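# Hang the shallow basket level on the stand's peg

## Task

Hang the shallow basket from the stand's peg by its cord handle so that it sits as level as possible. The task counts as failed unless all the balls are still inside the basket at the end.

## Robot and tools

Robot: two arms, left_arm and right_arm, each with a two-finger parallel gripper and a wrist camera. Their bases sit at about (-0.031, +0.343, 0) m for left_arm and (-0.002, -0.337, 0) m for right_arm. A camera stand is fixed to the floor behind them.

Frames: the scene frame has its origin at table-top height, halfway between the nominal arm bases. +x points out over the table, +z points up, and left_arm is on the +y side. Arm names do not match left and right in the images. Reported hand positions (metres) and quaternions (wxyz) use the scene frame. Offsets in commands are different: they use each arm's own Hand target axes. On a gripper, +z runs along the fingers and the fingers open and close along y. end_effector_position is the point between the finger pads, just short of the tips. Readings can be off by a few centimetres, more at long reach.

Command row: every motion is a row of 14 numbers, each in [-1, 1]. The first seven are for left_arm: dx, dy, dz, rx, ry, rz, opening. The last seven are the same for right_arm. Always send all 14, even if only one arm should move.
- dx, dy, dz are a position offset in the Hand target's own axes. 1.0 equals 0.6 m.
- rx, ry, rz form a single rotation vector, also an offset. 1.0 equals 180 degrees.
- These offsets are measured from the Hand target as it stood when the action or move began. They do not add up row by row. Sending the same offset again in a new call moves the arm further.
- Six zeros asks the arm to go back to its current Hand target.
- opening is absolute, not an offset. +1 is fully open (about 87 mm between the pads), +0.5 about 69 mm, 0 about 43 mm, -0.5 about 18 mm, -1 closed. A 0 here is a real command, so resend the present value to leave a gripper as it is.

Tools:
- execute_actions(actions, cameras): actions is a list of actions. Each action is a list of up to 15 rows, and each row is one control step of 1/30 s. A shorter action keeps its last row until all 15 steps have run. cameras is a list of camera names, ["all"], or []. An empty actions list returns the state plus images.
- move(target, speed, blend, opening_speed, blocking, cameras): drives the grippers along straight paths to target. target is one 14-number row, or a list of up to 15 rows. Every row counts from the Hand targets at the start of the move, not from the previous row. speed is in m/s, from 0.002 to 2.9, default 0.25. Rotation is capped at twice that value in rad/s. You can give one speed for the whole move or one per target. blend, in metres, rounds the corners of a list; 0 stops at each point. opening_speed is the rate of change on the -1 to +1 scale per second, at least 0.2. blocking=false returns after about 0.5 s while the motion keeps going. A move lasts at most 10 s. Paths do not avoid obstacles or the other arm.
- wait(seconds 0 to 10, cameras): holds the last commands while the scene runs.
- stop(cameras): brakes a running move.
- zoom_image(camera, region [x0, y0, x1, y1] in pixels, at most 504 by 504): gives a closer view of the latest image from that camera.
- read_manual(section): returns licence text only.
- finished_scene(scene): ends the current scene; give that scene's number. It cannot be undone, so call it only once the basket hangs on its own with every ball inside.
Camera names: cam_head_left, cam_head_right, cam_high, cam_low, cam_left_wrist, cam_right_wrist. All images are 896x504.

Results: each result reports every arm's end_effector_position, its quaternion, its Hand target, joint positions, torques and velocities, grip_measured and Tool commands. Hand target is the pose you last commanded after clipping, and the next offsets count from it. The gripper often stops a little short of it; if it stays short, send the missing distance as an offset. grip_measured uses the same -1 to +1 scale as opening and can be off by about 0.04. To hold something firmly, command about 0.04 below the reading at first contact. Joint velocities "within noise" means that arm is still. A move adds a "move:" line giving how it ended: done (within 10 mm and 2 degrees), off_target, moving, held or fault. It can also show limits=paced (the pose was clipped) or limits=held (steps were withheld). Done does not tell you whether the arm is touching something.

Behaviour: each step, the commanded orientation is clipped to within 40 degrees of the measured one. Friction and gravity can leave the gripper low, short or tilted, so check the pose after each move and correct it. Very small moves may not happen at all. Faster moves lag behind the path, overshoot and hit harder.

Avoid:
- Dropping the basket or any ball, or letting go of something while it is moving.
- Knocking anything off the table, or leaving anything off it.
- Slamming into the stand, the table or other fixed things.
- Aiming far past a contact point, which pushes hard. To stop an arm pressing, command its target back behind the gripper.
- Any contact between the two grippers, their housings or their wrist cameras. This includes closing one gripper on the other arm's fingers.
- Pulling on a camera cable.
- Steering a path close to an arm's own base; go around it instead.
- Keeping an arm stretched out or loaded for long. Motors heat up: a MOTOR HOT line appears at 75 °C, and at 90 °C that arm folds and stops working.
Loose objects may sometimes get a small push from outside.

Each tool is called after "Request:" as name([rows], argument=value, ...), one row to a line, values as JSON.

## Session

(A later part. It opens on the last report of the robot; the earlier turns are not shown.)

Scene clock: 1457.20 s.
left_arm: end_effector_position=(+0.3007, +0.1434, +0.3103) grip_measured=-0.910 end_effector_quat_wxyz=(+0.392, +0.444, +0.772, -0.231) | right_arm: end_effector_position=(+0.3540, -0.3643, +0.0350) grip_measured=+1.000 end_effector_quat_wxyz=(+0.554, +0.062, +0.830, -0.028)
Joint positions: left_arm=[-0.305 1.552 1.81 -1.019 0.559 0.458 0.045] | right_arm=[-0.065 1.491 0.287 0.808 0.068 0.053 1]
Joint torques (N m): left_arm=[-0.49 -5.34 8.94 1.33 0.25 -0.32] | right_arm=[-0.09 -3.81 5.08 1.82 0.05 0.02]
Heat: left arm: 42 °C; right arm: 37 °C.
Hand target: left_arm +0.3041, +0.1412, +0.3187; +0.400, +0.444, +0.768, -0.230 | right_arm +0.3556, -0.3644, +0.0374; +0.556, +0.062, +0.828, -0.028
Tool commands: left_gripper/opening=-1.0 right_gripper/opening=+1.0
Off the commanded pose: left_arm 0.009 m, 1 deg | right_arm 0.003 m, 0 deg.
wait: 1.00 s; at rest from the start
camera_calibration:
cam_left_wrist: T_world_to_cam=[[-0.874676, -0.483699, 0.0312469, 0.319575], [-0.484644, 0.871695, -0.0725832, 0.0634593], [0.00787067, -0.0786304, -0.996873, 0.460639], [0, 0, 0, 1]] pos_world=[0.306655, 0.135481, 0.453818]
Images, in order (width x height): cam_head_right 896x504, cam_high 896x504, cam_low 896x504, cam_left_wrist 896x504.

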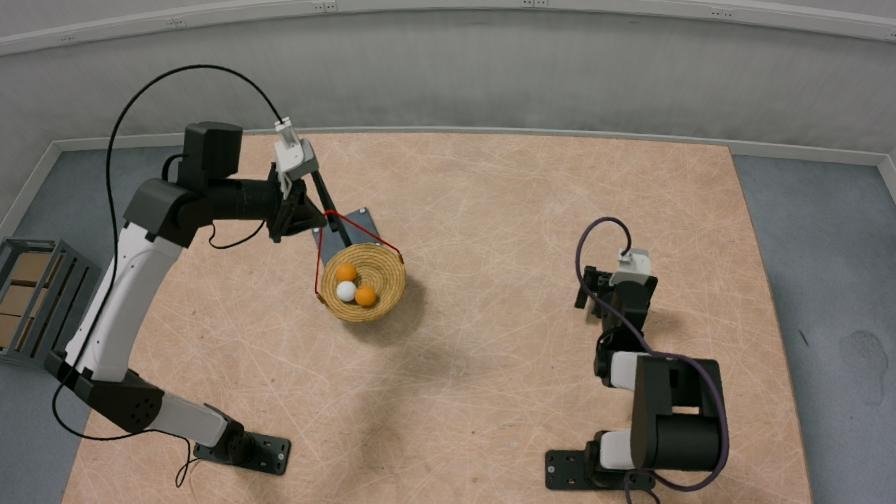

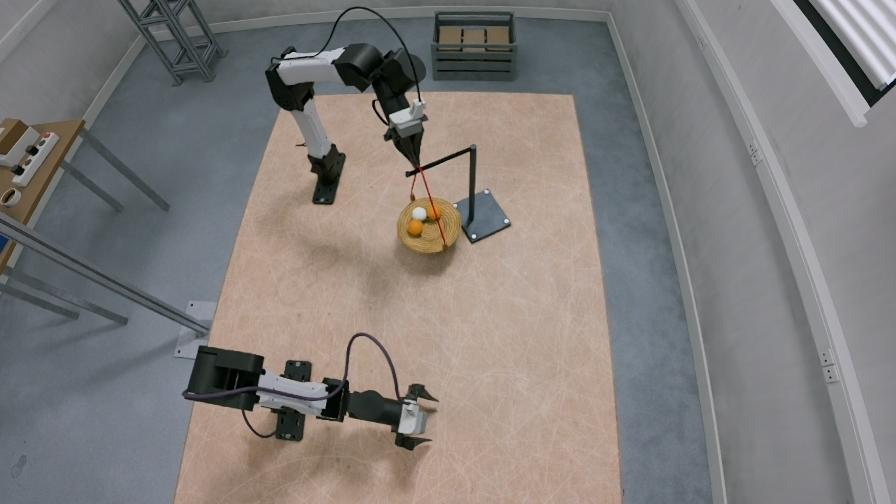

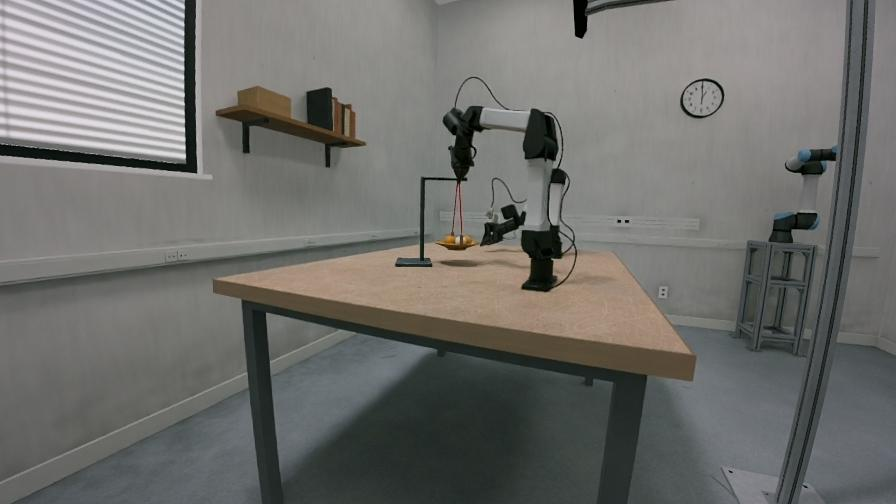

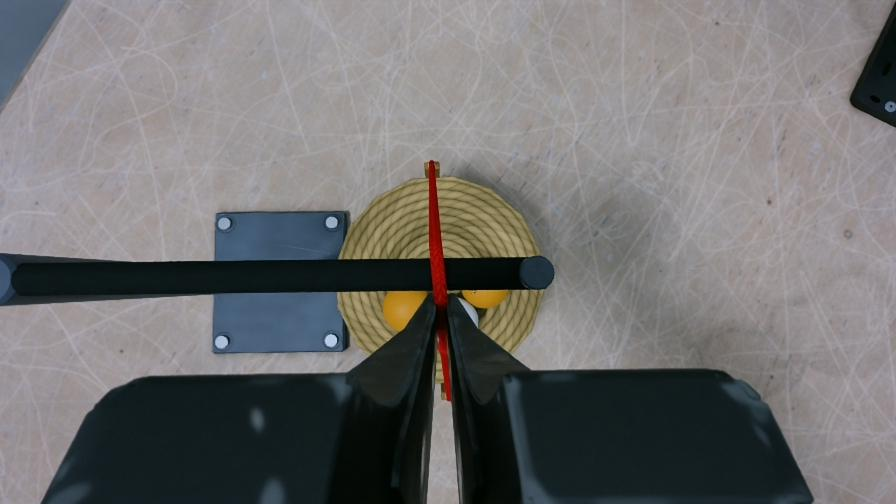

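Request:
move([
  [-0.0012, 0, -0.002, 0, 0, 0, -1, 0, 0, 0, 0, 0, 0, 1],
  [-0.0012, 0, -0.002, 0, 0, 0, -0.5, 0, 0, 0, 0, 0, 0, 1],
], speed=0.03, opening_speed=0.3, cameras=["cam_low", "cam_high", "cam_left_wrist"])

Request:
zoom_image(camera="cam_low", region=[430, 220, 490, 260])

Request:
zoom_image(camera="cam_high", region=[380, 140, 480, 260])

Request:
zoom_image(camera="cam_left_wrist", region=[320, 140, 600, 420])

Scene clock: 1483.63 s.
left_arm: end_effector_position=(+0.3005, +0.1435, +0.3107) grip_measured=-0.500 end_effector_quat_wxyz=(+0.391, +0.444, +0.772, -0.231) | right_arm: end_effector_position=(+0.3540, -0.3643, +0.0350) grip_measured=+1.000 end_effector_quat_wxyz=(+0.554, +0.062, +0.830, -0.028)
Joint positions: left_arm=[-0.305 1.555 1.816 -1.026 0.559 0.458 0.25] | right_arm=[-0.065 1.491 0.287 0.808 0.068 0.053 1]
Joint torques (N m): left_arm=[-0.39 -5.57 9.05 1.39 0.29 -0.33] | right_arm=[-0.03 -3.78 5.05 1.82 0.06 0.02]
Heat: left arm: 42 °C; right arm: 37 °C.
Hand target: left_arm +0.3037, +0.1418, +0.3200; +0.400, +0.444, +0.768, -0.230 | right_arm +0.3556, -0.3644, +0.0374; +0.556, +0.062, +0.828, -0.028
Off the commanded pose: left_arm 0.010 m, 1 deg | right_arm 0.003 m, 0 deg.
move: done
camera_calibration:
cam_left_wrist: T_world_to_cam=[[-0.874587, -0.483724, 0.0333026, 0.31873], [-0.484843, 0.871772, -0.0702954, 0.0626821], [0.00497129, -0.077626, -0.99697, 0.461825], [0, 0, 0, 1]] pos_world=[0.306852, 0.135382, 0.454218]
Images, in order (width x height): cam_high 896x504, cam_low 896x504, cam_left_wrist 896x504.

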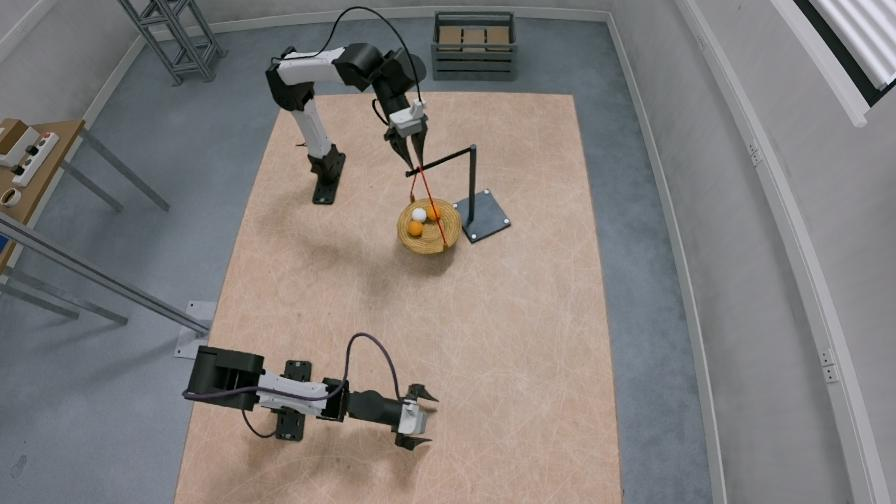

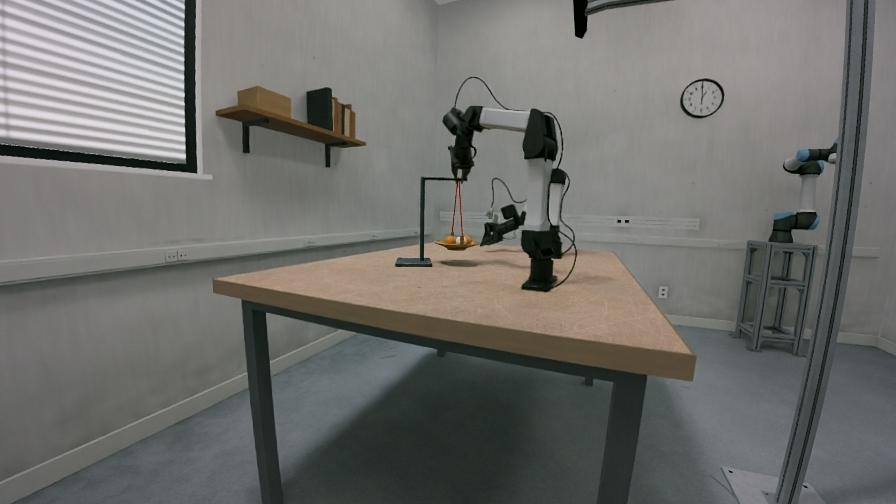

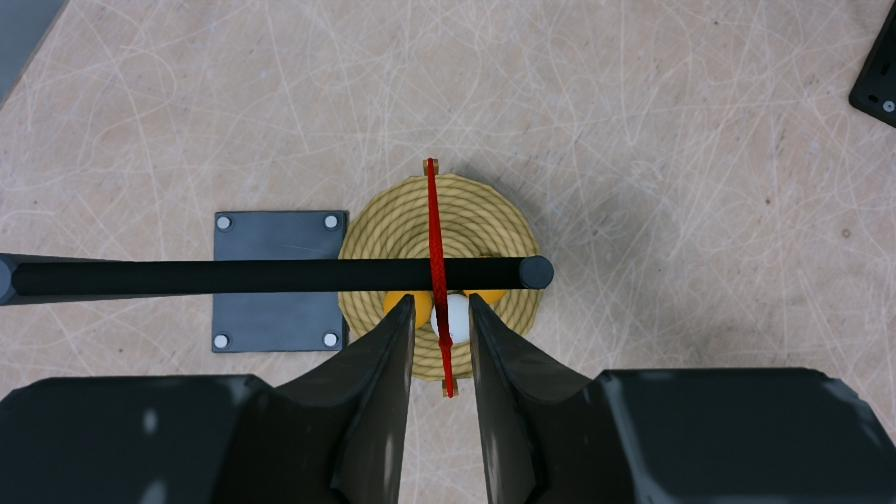

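Scaled by 8.400 from the camera's 896x504 image, which has a finer 1280x720 frame.

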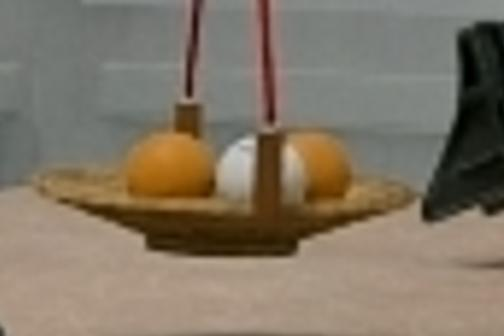

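Scaled by 4.200 from the camera's 896x504 image, which has a finer 1280x720 frame.

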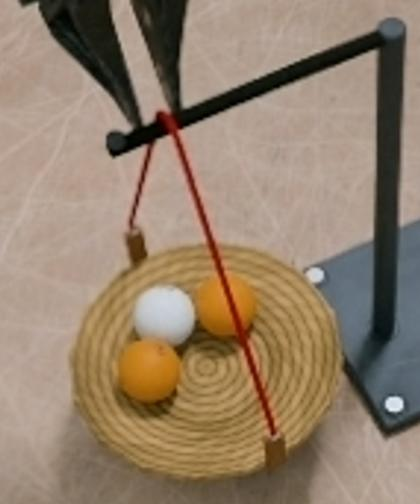

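Scaled by 1.800 from the camera's 896x504 image, which has a finer 1280x720 frame.

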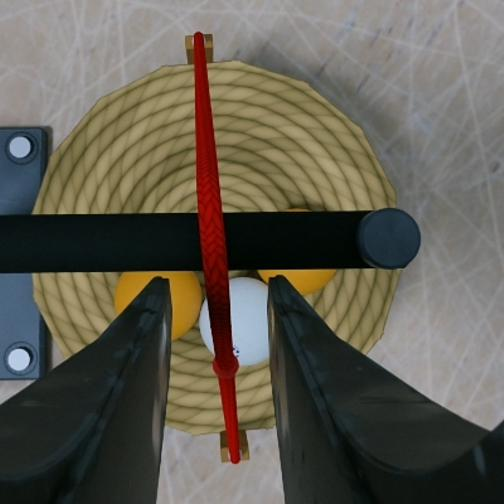

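Request:
move([
  [0, 0, 0, 0, 0, 0, -1, 0, 0, 0, 0, 0, 0, 1],
  [-0.0037, 0, -0.0031, 0, 0, 0, -1, 0, 0, 0, 0, 0, 0, 1],
], speed=0.03, opening_speed=0.6, cameras=["cam_low", "cam_high"])

Request:
zoom_image(camera="cam_low", region=[430, 220, 490, 260])

Request:
zoom_image(camera="cam_high", region=[380, 140, 480, 260])

Scene clock: 1502.87 s.
left_arm: end_effector_position=(+0.3006, +0.1434, +0.3132) grip_measured=-0.913 end_effector_quat_wxyz=(+0.390, +0.444, +0.773, -0.232) | right_arm: end_effector_position=(+0.3540, -0.3643, +0.0350) grip_measured=+1.000 end_effector_quat_wxyz=(+0.554, +0.062, +0.830, -0.028)
Joint positions: left_arm=[-0.305 1.562 1.835 -1.039 0.559 0.458 0.043] | right_arm=[-0.065 1.491 0.287 0.808 0.068 0.053 1]
Joint torques (N m): left_arm=[-0.35 -5.67 8.87 1.34 0.3 -0.3] | right_arm=[-0.03 -3.81 5.07 1.81 0.04 0.02]
Heat: left arm: 41 °C; right arm: 37 °C.
Hand target: left_arm +0.3037, +0.1420, +0.3229; +0.400, +0.444, +0.768, -0.230 | right_arm +0.3556, -0.3644, +0.0374; +0.556, +0.062, +0.828, -0.028
Off the commanded pose: left_arm 0.010 m, 1 deg | right_arm 0.003 m, 0 deg.
move: done
Images, in order (width x height): cam_high 896x504, cam_low 896x504.

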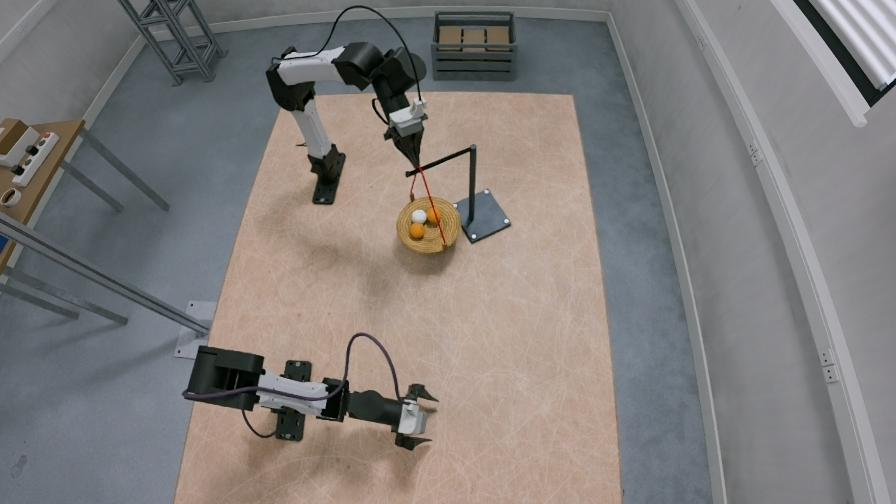

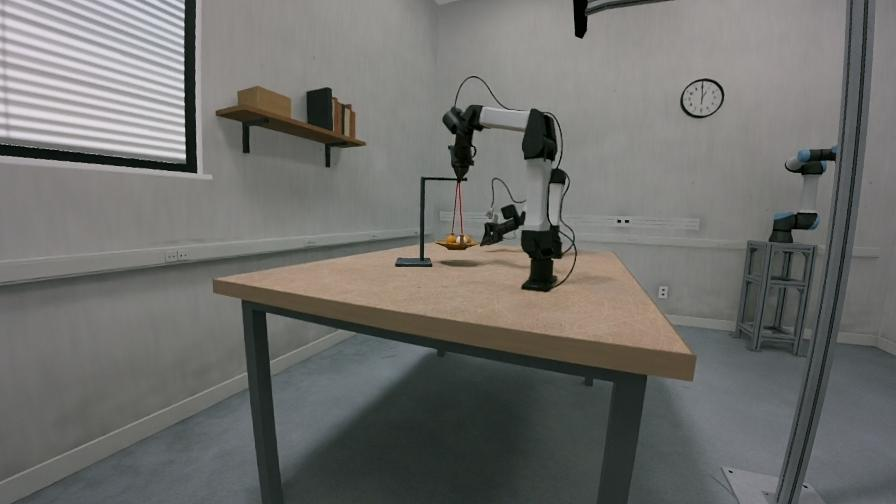

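Scaled by 8.400 from the camera's 896x504 image, which has a finer 1280x720 frame.

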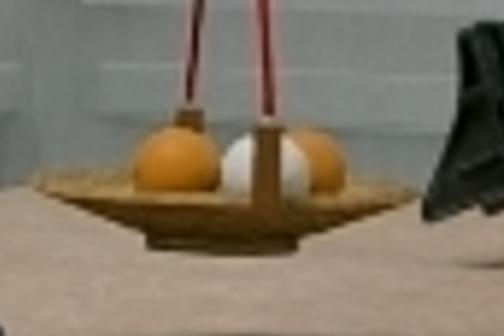

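Scaled by 4.200 from the camera's 896x504 image, which has a finer 1280x720 frame.

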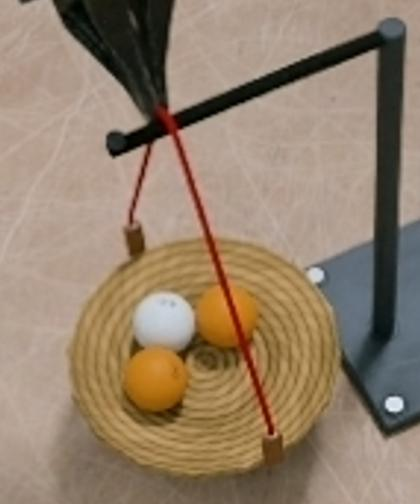

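Request:
move([
  [-0.0014, 0, -0.0012, 0, 0, 0, -1, 0, 0, 0, 0, 0, 0, 1],
  [-0.0014, 0, -0.0012, 0, 0, 0, -0.5, 0, 0, 0, 0, 0, 0, 1],
], speed=0.03, opening_speed=0.3, cameras=["cam_low", "cam_high", "cam_left_wrist", "cam_head_right"])

Request:
zoom_image(camera="cam_low", region=[430, 220, 490, 260])

Request:
zoom_image(camera="cam_high", region=[380, 140, 480, 260])

Request:
zoom_image(camera="cam_left_wrist", region=[320, 140, 600, 420])

Request:
zoom_image(camera="cam_head_right", region=[280, 180, 460, 340])

Scene clock: 1518.70 s.
left_arm: end_effector_position=(+0.3002, +0.1436, +0.3153) grip_measured=-0.500 end_effector_quat_wxyz=(+0.392, +0.444, +0.772, -0.231) | right_arm: end_effector_position=(+0.3540, -0.3643, +0.0350) grip_measured=+1.000 end_effector_quat_wxyz=(+0.554, +0.062, +0.830, -0.028)
Joint positions: left_arm=[-0.305 1.562 1.843 -1.044 0.559 0.458 0.25] | right_arm=[-0.065 1.491 0.287 0.808 0.068 0.053 1]
Joint torques (N m): left_arm=[-0.23 -5.44 8.88 1.37 0.28 -0.32] | right_arm=[-0.08 -3.74 5.08 1.8 0.03 0.01]
Heat: left arm: 42 °C; right arm: 37 °C.
Hand target: left_arm +0.3037, +0.1420, +0.3241; +0.400, +0.444, +0.768, -0.230 | right_arm +0.3556, -0.3644, +0.0374; +0.556, +0.062, +0.828, -0.028
Off the commanded pose: left_arm 0.009 m, 1 deg | right_arm 0.003 m, 0 deg.
move: done
camera_calibration:
cam_left_wrist: T_world_to_cam=[[-0.874645, -0.483692, 0.0322295, 0.318743], [-0.484721, 0.871745, -0.0714639, 0.0630921], [0.00647058, -0.0781279, -0.996922, 0.466016], [0, 0, 0, 1]] pos_world=[0.306353, 0.135582, 0.458818]
Images, in order (width x height): cam_head_right 896x504, cam_high 896x504, cam_low 896x504, cam_left_wrist 896x504.

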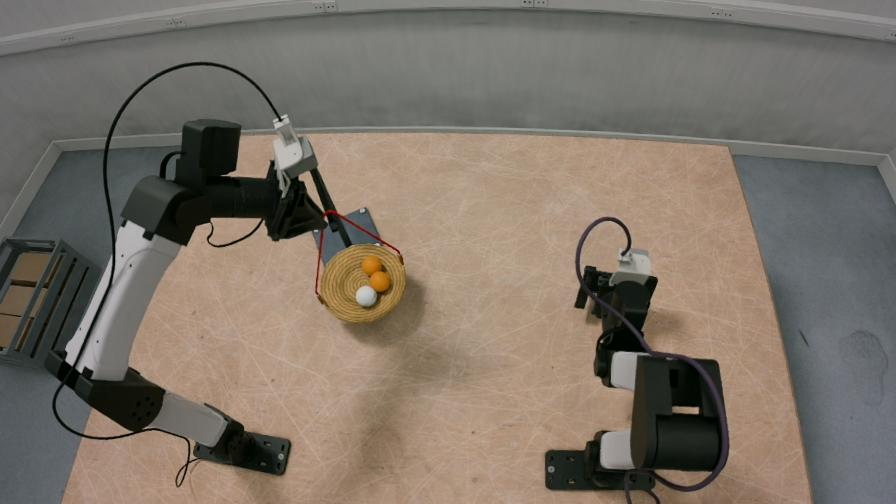

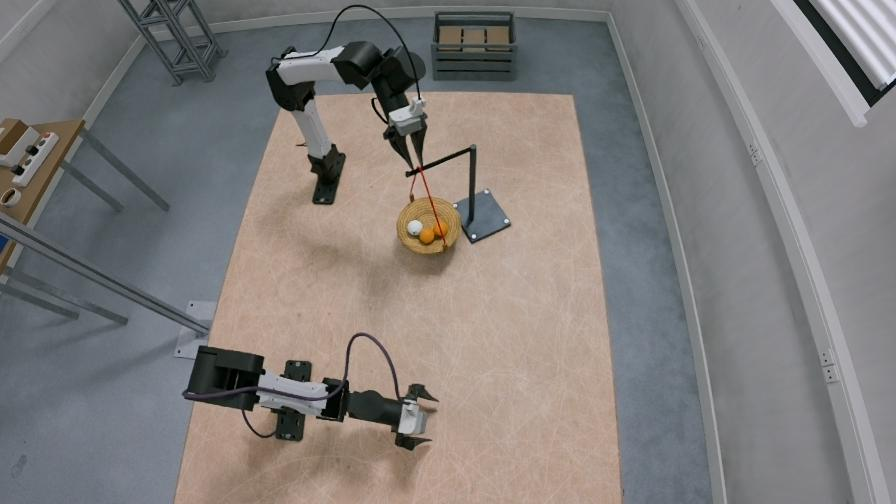

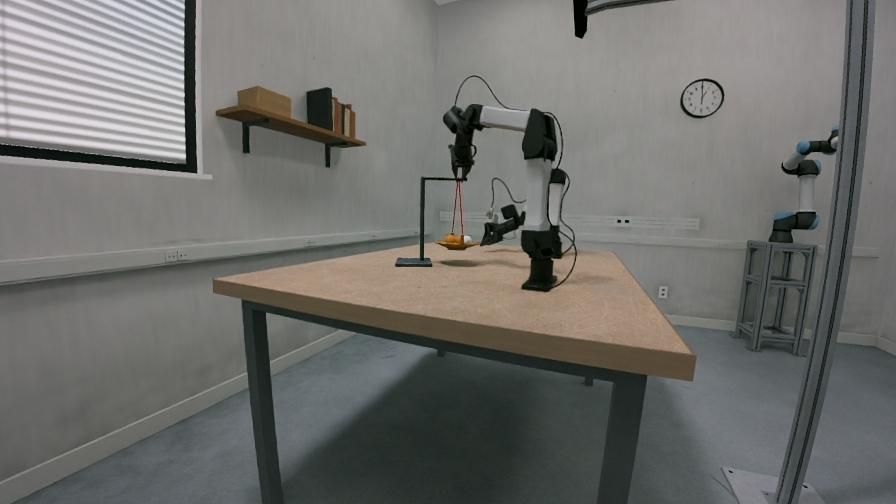

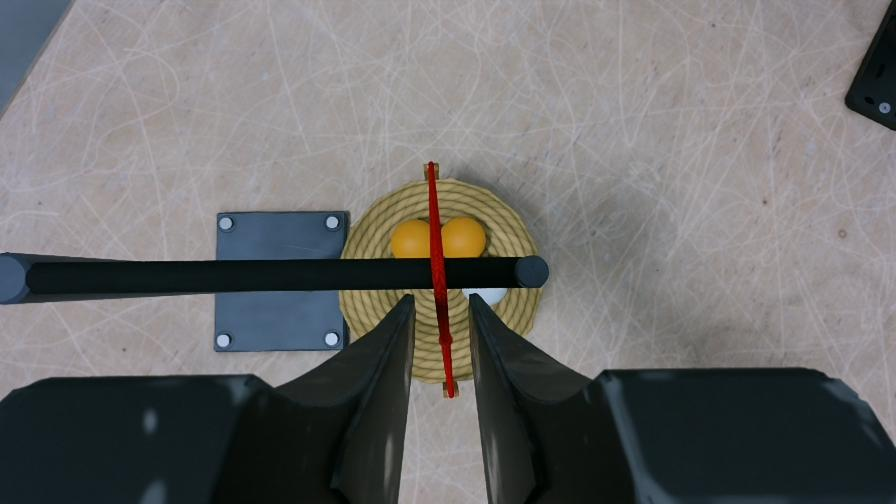

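Scaled by 8.400 from the camera's 896x504 image, which has a finer 1280x720 frame.

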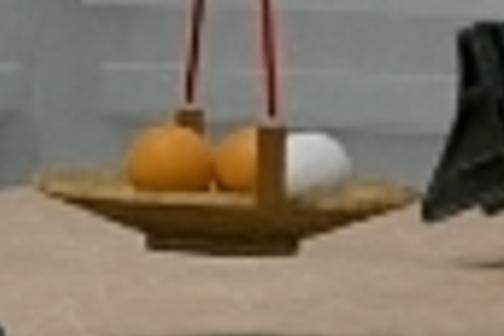

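Scaled by 4.200 from the camera's 896x504 image, which has a finer 1280x720 frame.

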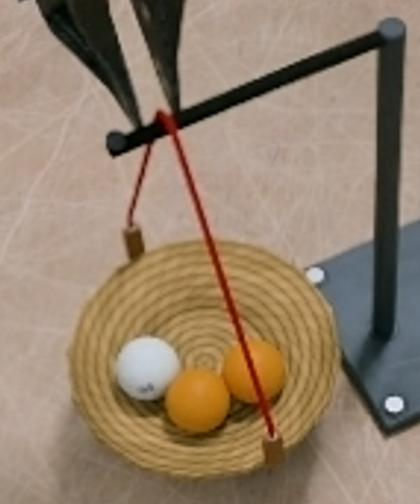

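Scaled by 1.800 from the camera's 896x504 image, which has a finer 1280x720 frame.

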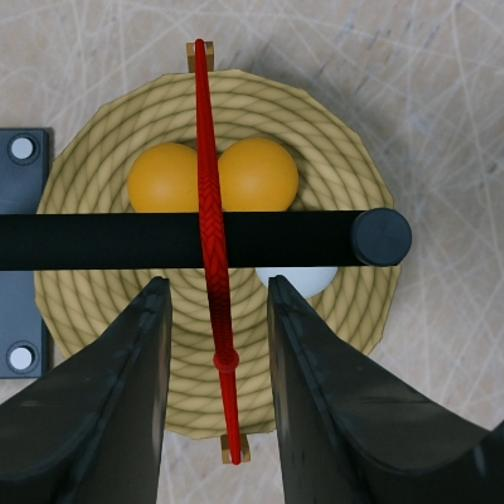

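Scaled by 2.800 from the camera's 896x504 image, which has a finer 1280x720 frame.

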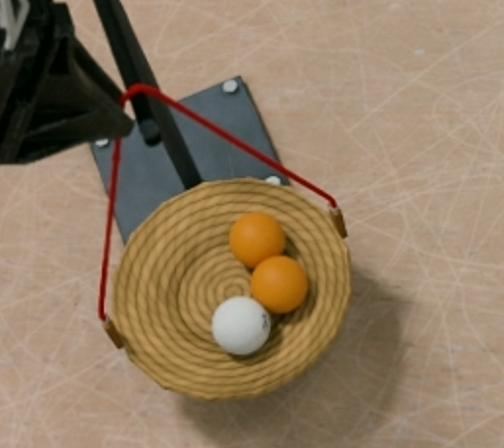

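Request:
move([
  [0, 0, -0.0667, 0, 0, 0, -0.5, 0, 0, 0, 0, 0, 0, 1],
  [0.0478, 0, -0.1348, 0, 0, 0, -0.5, 0, 0, 0, 0, 0, 0, 1],
], speed=0.08, blend=[0.01, 0], cameras=["cam_low", "cam_high", "cam_left_wrist", "cam_head_right"])

Request:
zoom_image(camera="cam_low", region=[430, 220, 490, 260])

Request:
zoom_image(camera="cam_high", region=[380, 140, 480, 260])

Request:
zoom_image(camera="cam_head_right", region=[280, 180, 460, 340])

Scene clock: 1555.33 s.
left_arm: end_effector_position=(+0.2681, +0.2127, +0.3441) grip_measured=-0.500 end_effector_quat_wxyz=(+0.397, +0.441, +0.772, -0.228) | right_arm: end_effector_position=(+0.3540, -0.3643, +0.0350) grip_measured=+1.000 end_effector_quat_wxyz=(+0.554, +0.062, +0.830, -0.028)
Joint positions: left_arm=[-0.082 1.486 1.932 -1.315 0.706 0.652 0.25] | right_arm=[-0.065 1.491 0.287 0.808 0.068 0.053 1]
Joint torques (N m): left_arm=[0.12 -6.64 4.66 1.21 0.49 -0.14] | right_arm=[-0.05 -3.78 5.11 1.83 0.05 0.02]
Heat: left arm: 45 °C; right arm: 37 °C.
Hand target: left_arm +0.2622, +0.2136, +0.3469; +0.400, +0.444, +0.768, -0.230 | right_arm +0.3556, -0.3644, +0.0374; +0.556, +0.062, +0.828, -0.028
Off the commanded pose: left_arm 0.007 m, 1 deg | right_arm 0.003 m, 0 deg.
move: done
camera_calibration:
cam_left_wrist: T_world_to_cam=[[-0.870359, -0.491814, 0.0243921, 0.326445], [-0.492118, 0.867031, -0.0779512, -0.00552448], [0.0171888, -0.0798493, -0.996659, 0.49778], [0, 0, 0, 1]] pos_world=[0.272849, 0.205087, 0.487723]
Images, in order (width x height): cam_head_right 896x504, cam_high 896x504, cam_low 896x504, cam_left_wrist 896x504.

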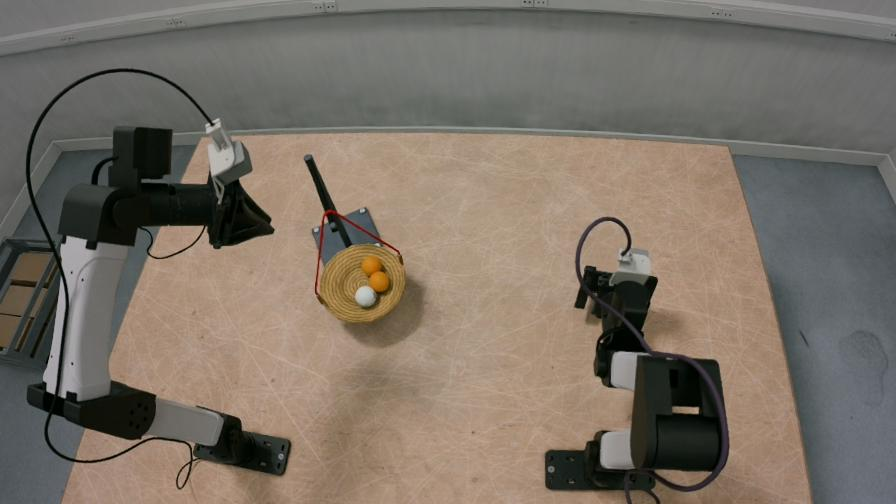

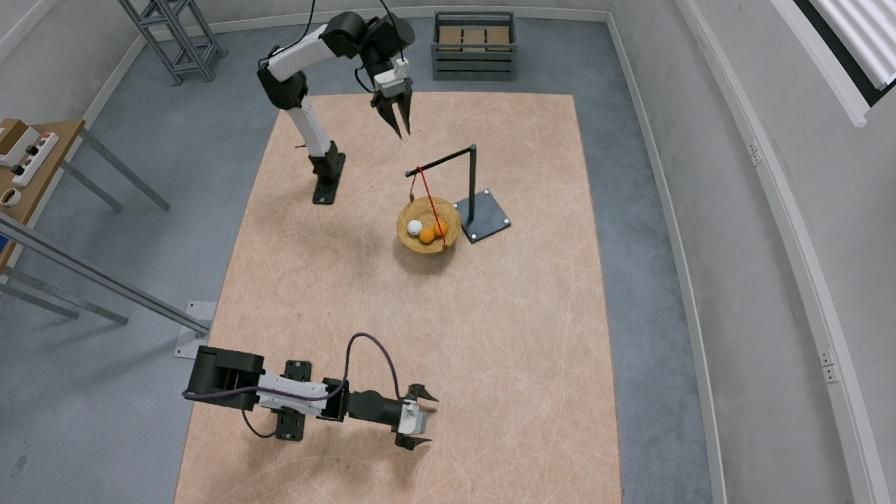

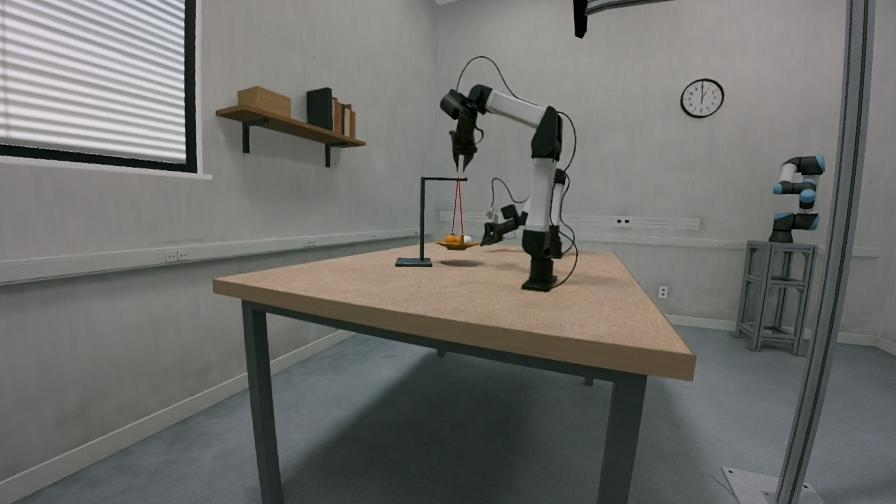

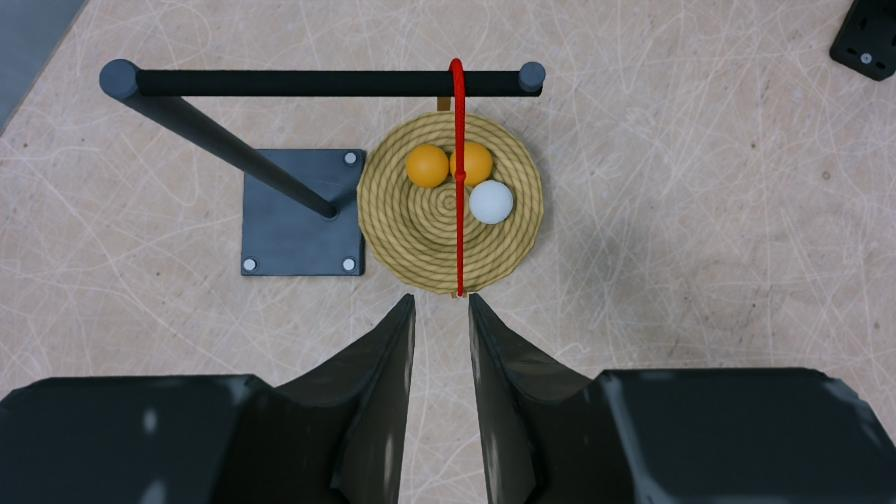

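Scaled by 8.400 from the camera's 896x504 image, which has a finer 1280x720 frame.

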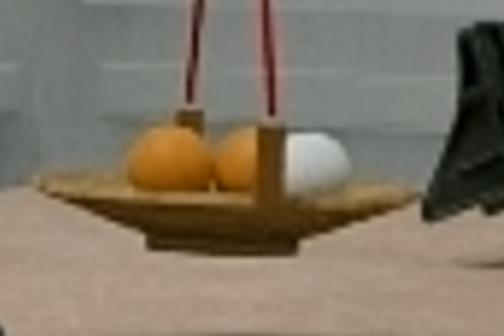

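Scaled by 4.200 from the camera's 896x504 image, which has a finer 1280x720 frame.

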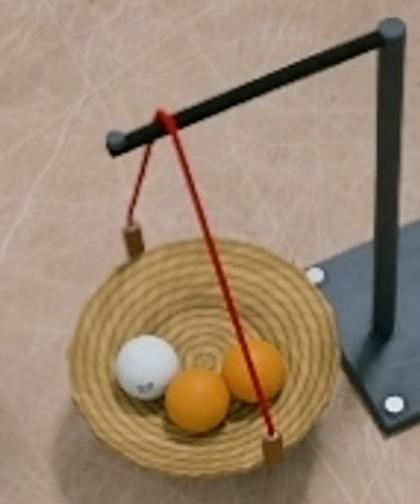

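Scaled by 2.800 from the camera's 896x504 image, which has a finer 1280x720 frame.

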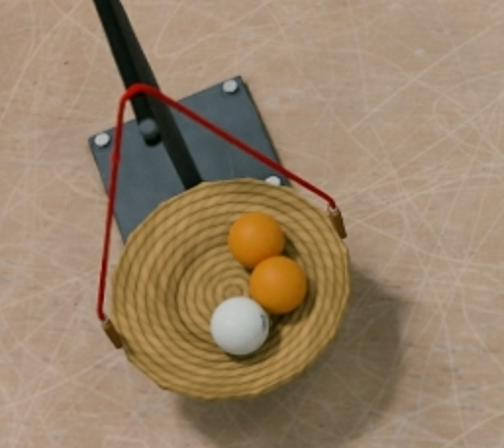

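Request:
finished_scene(scene=2)

The scene is finished: the task was done.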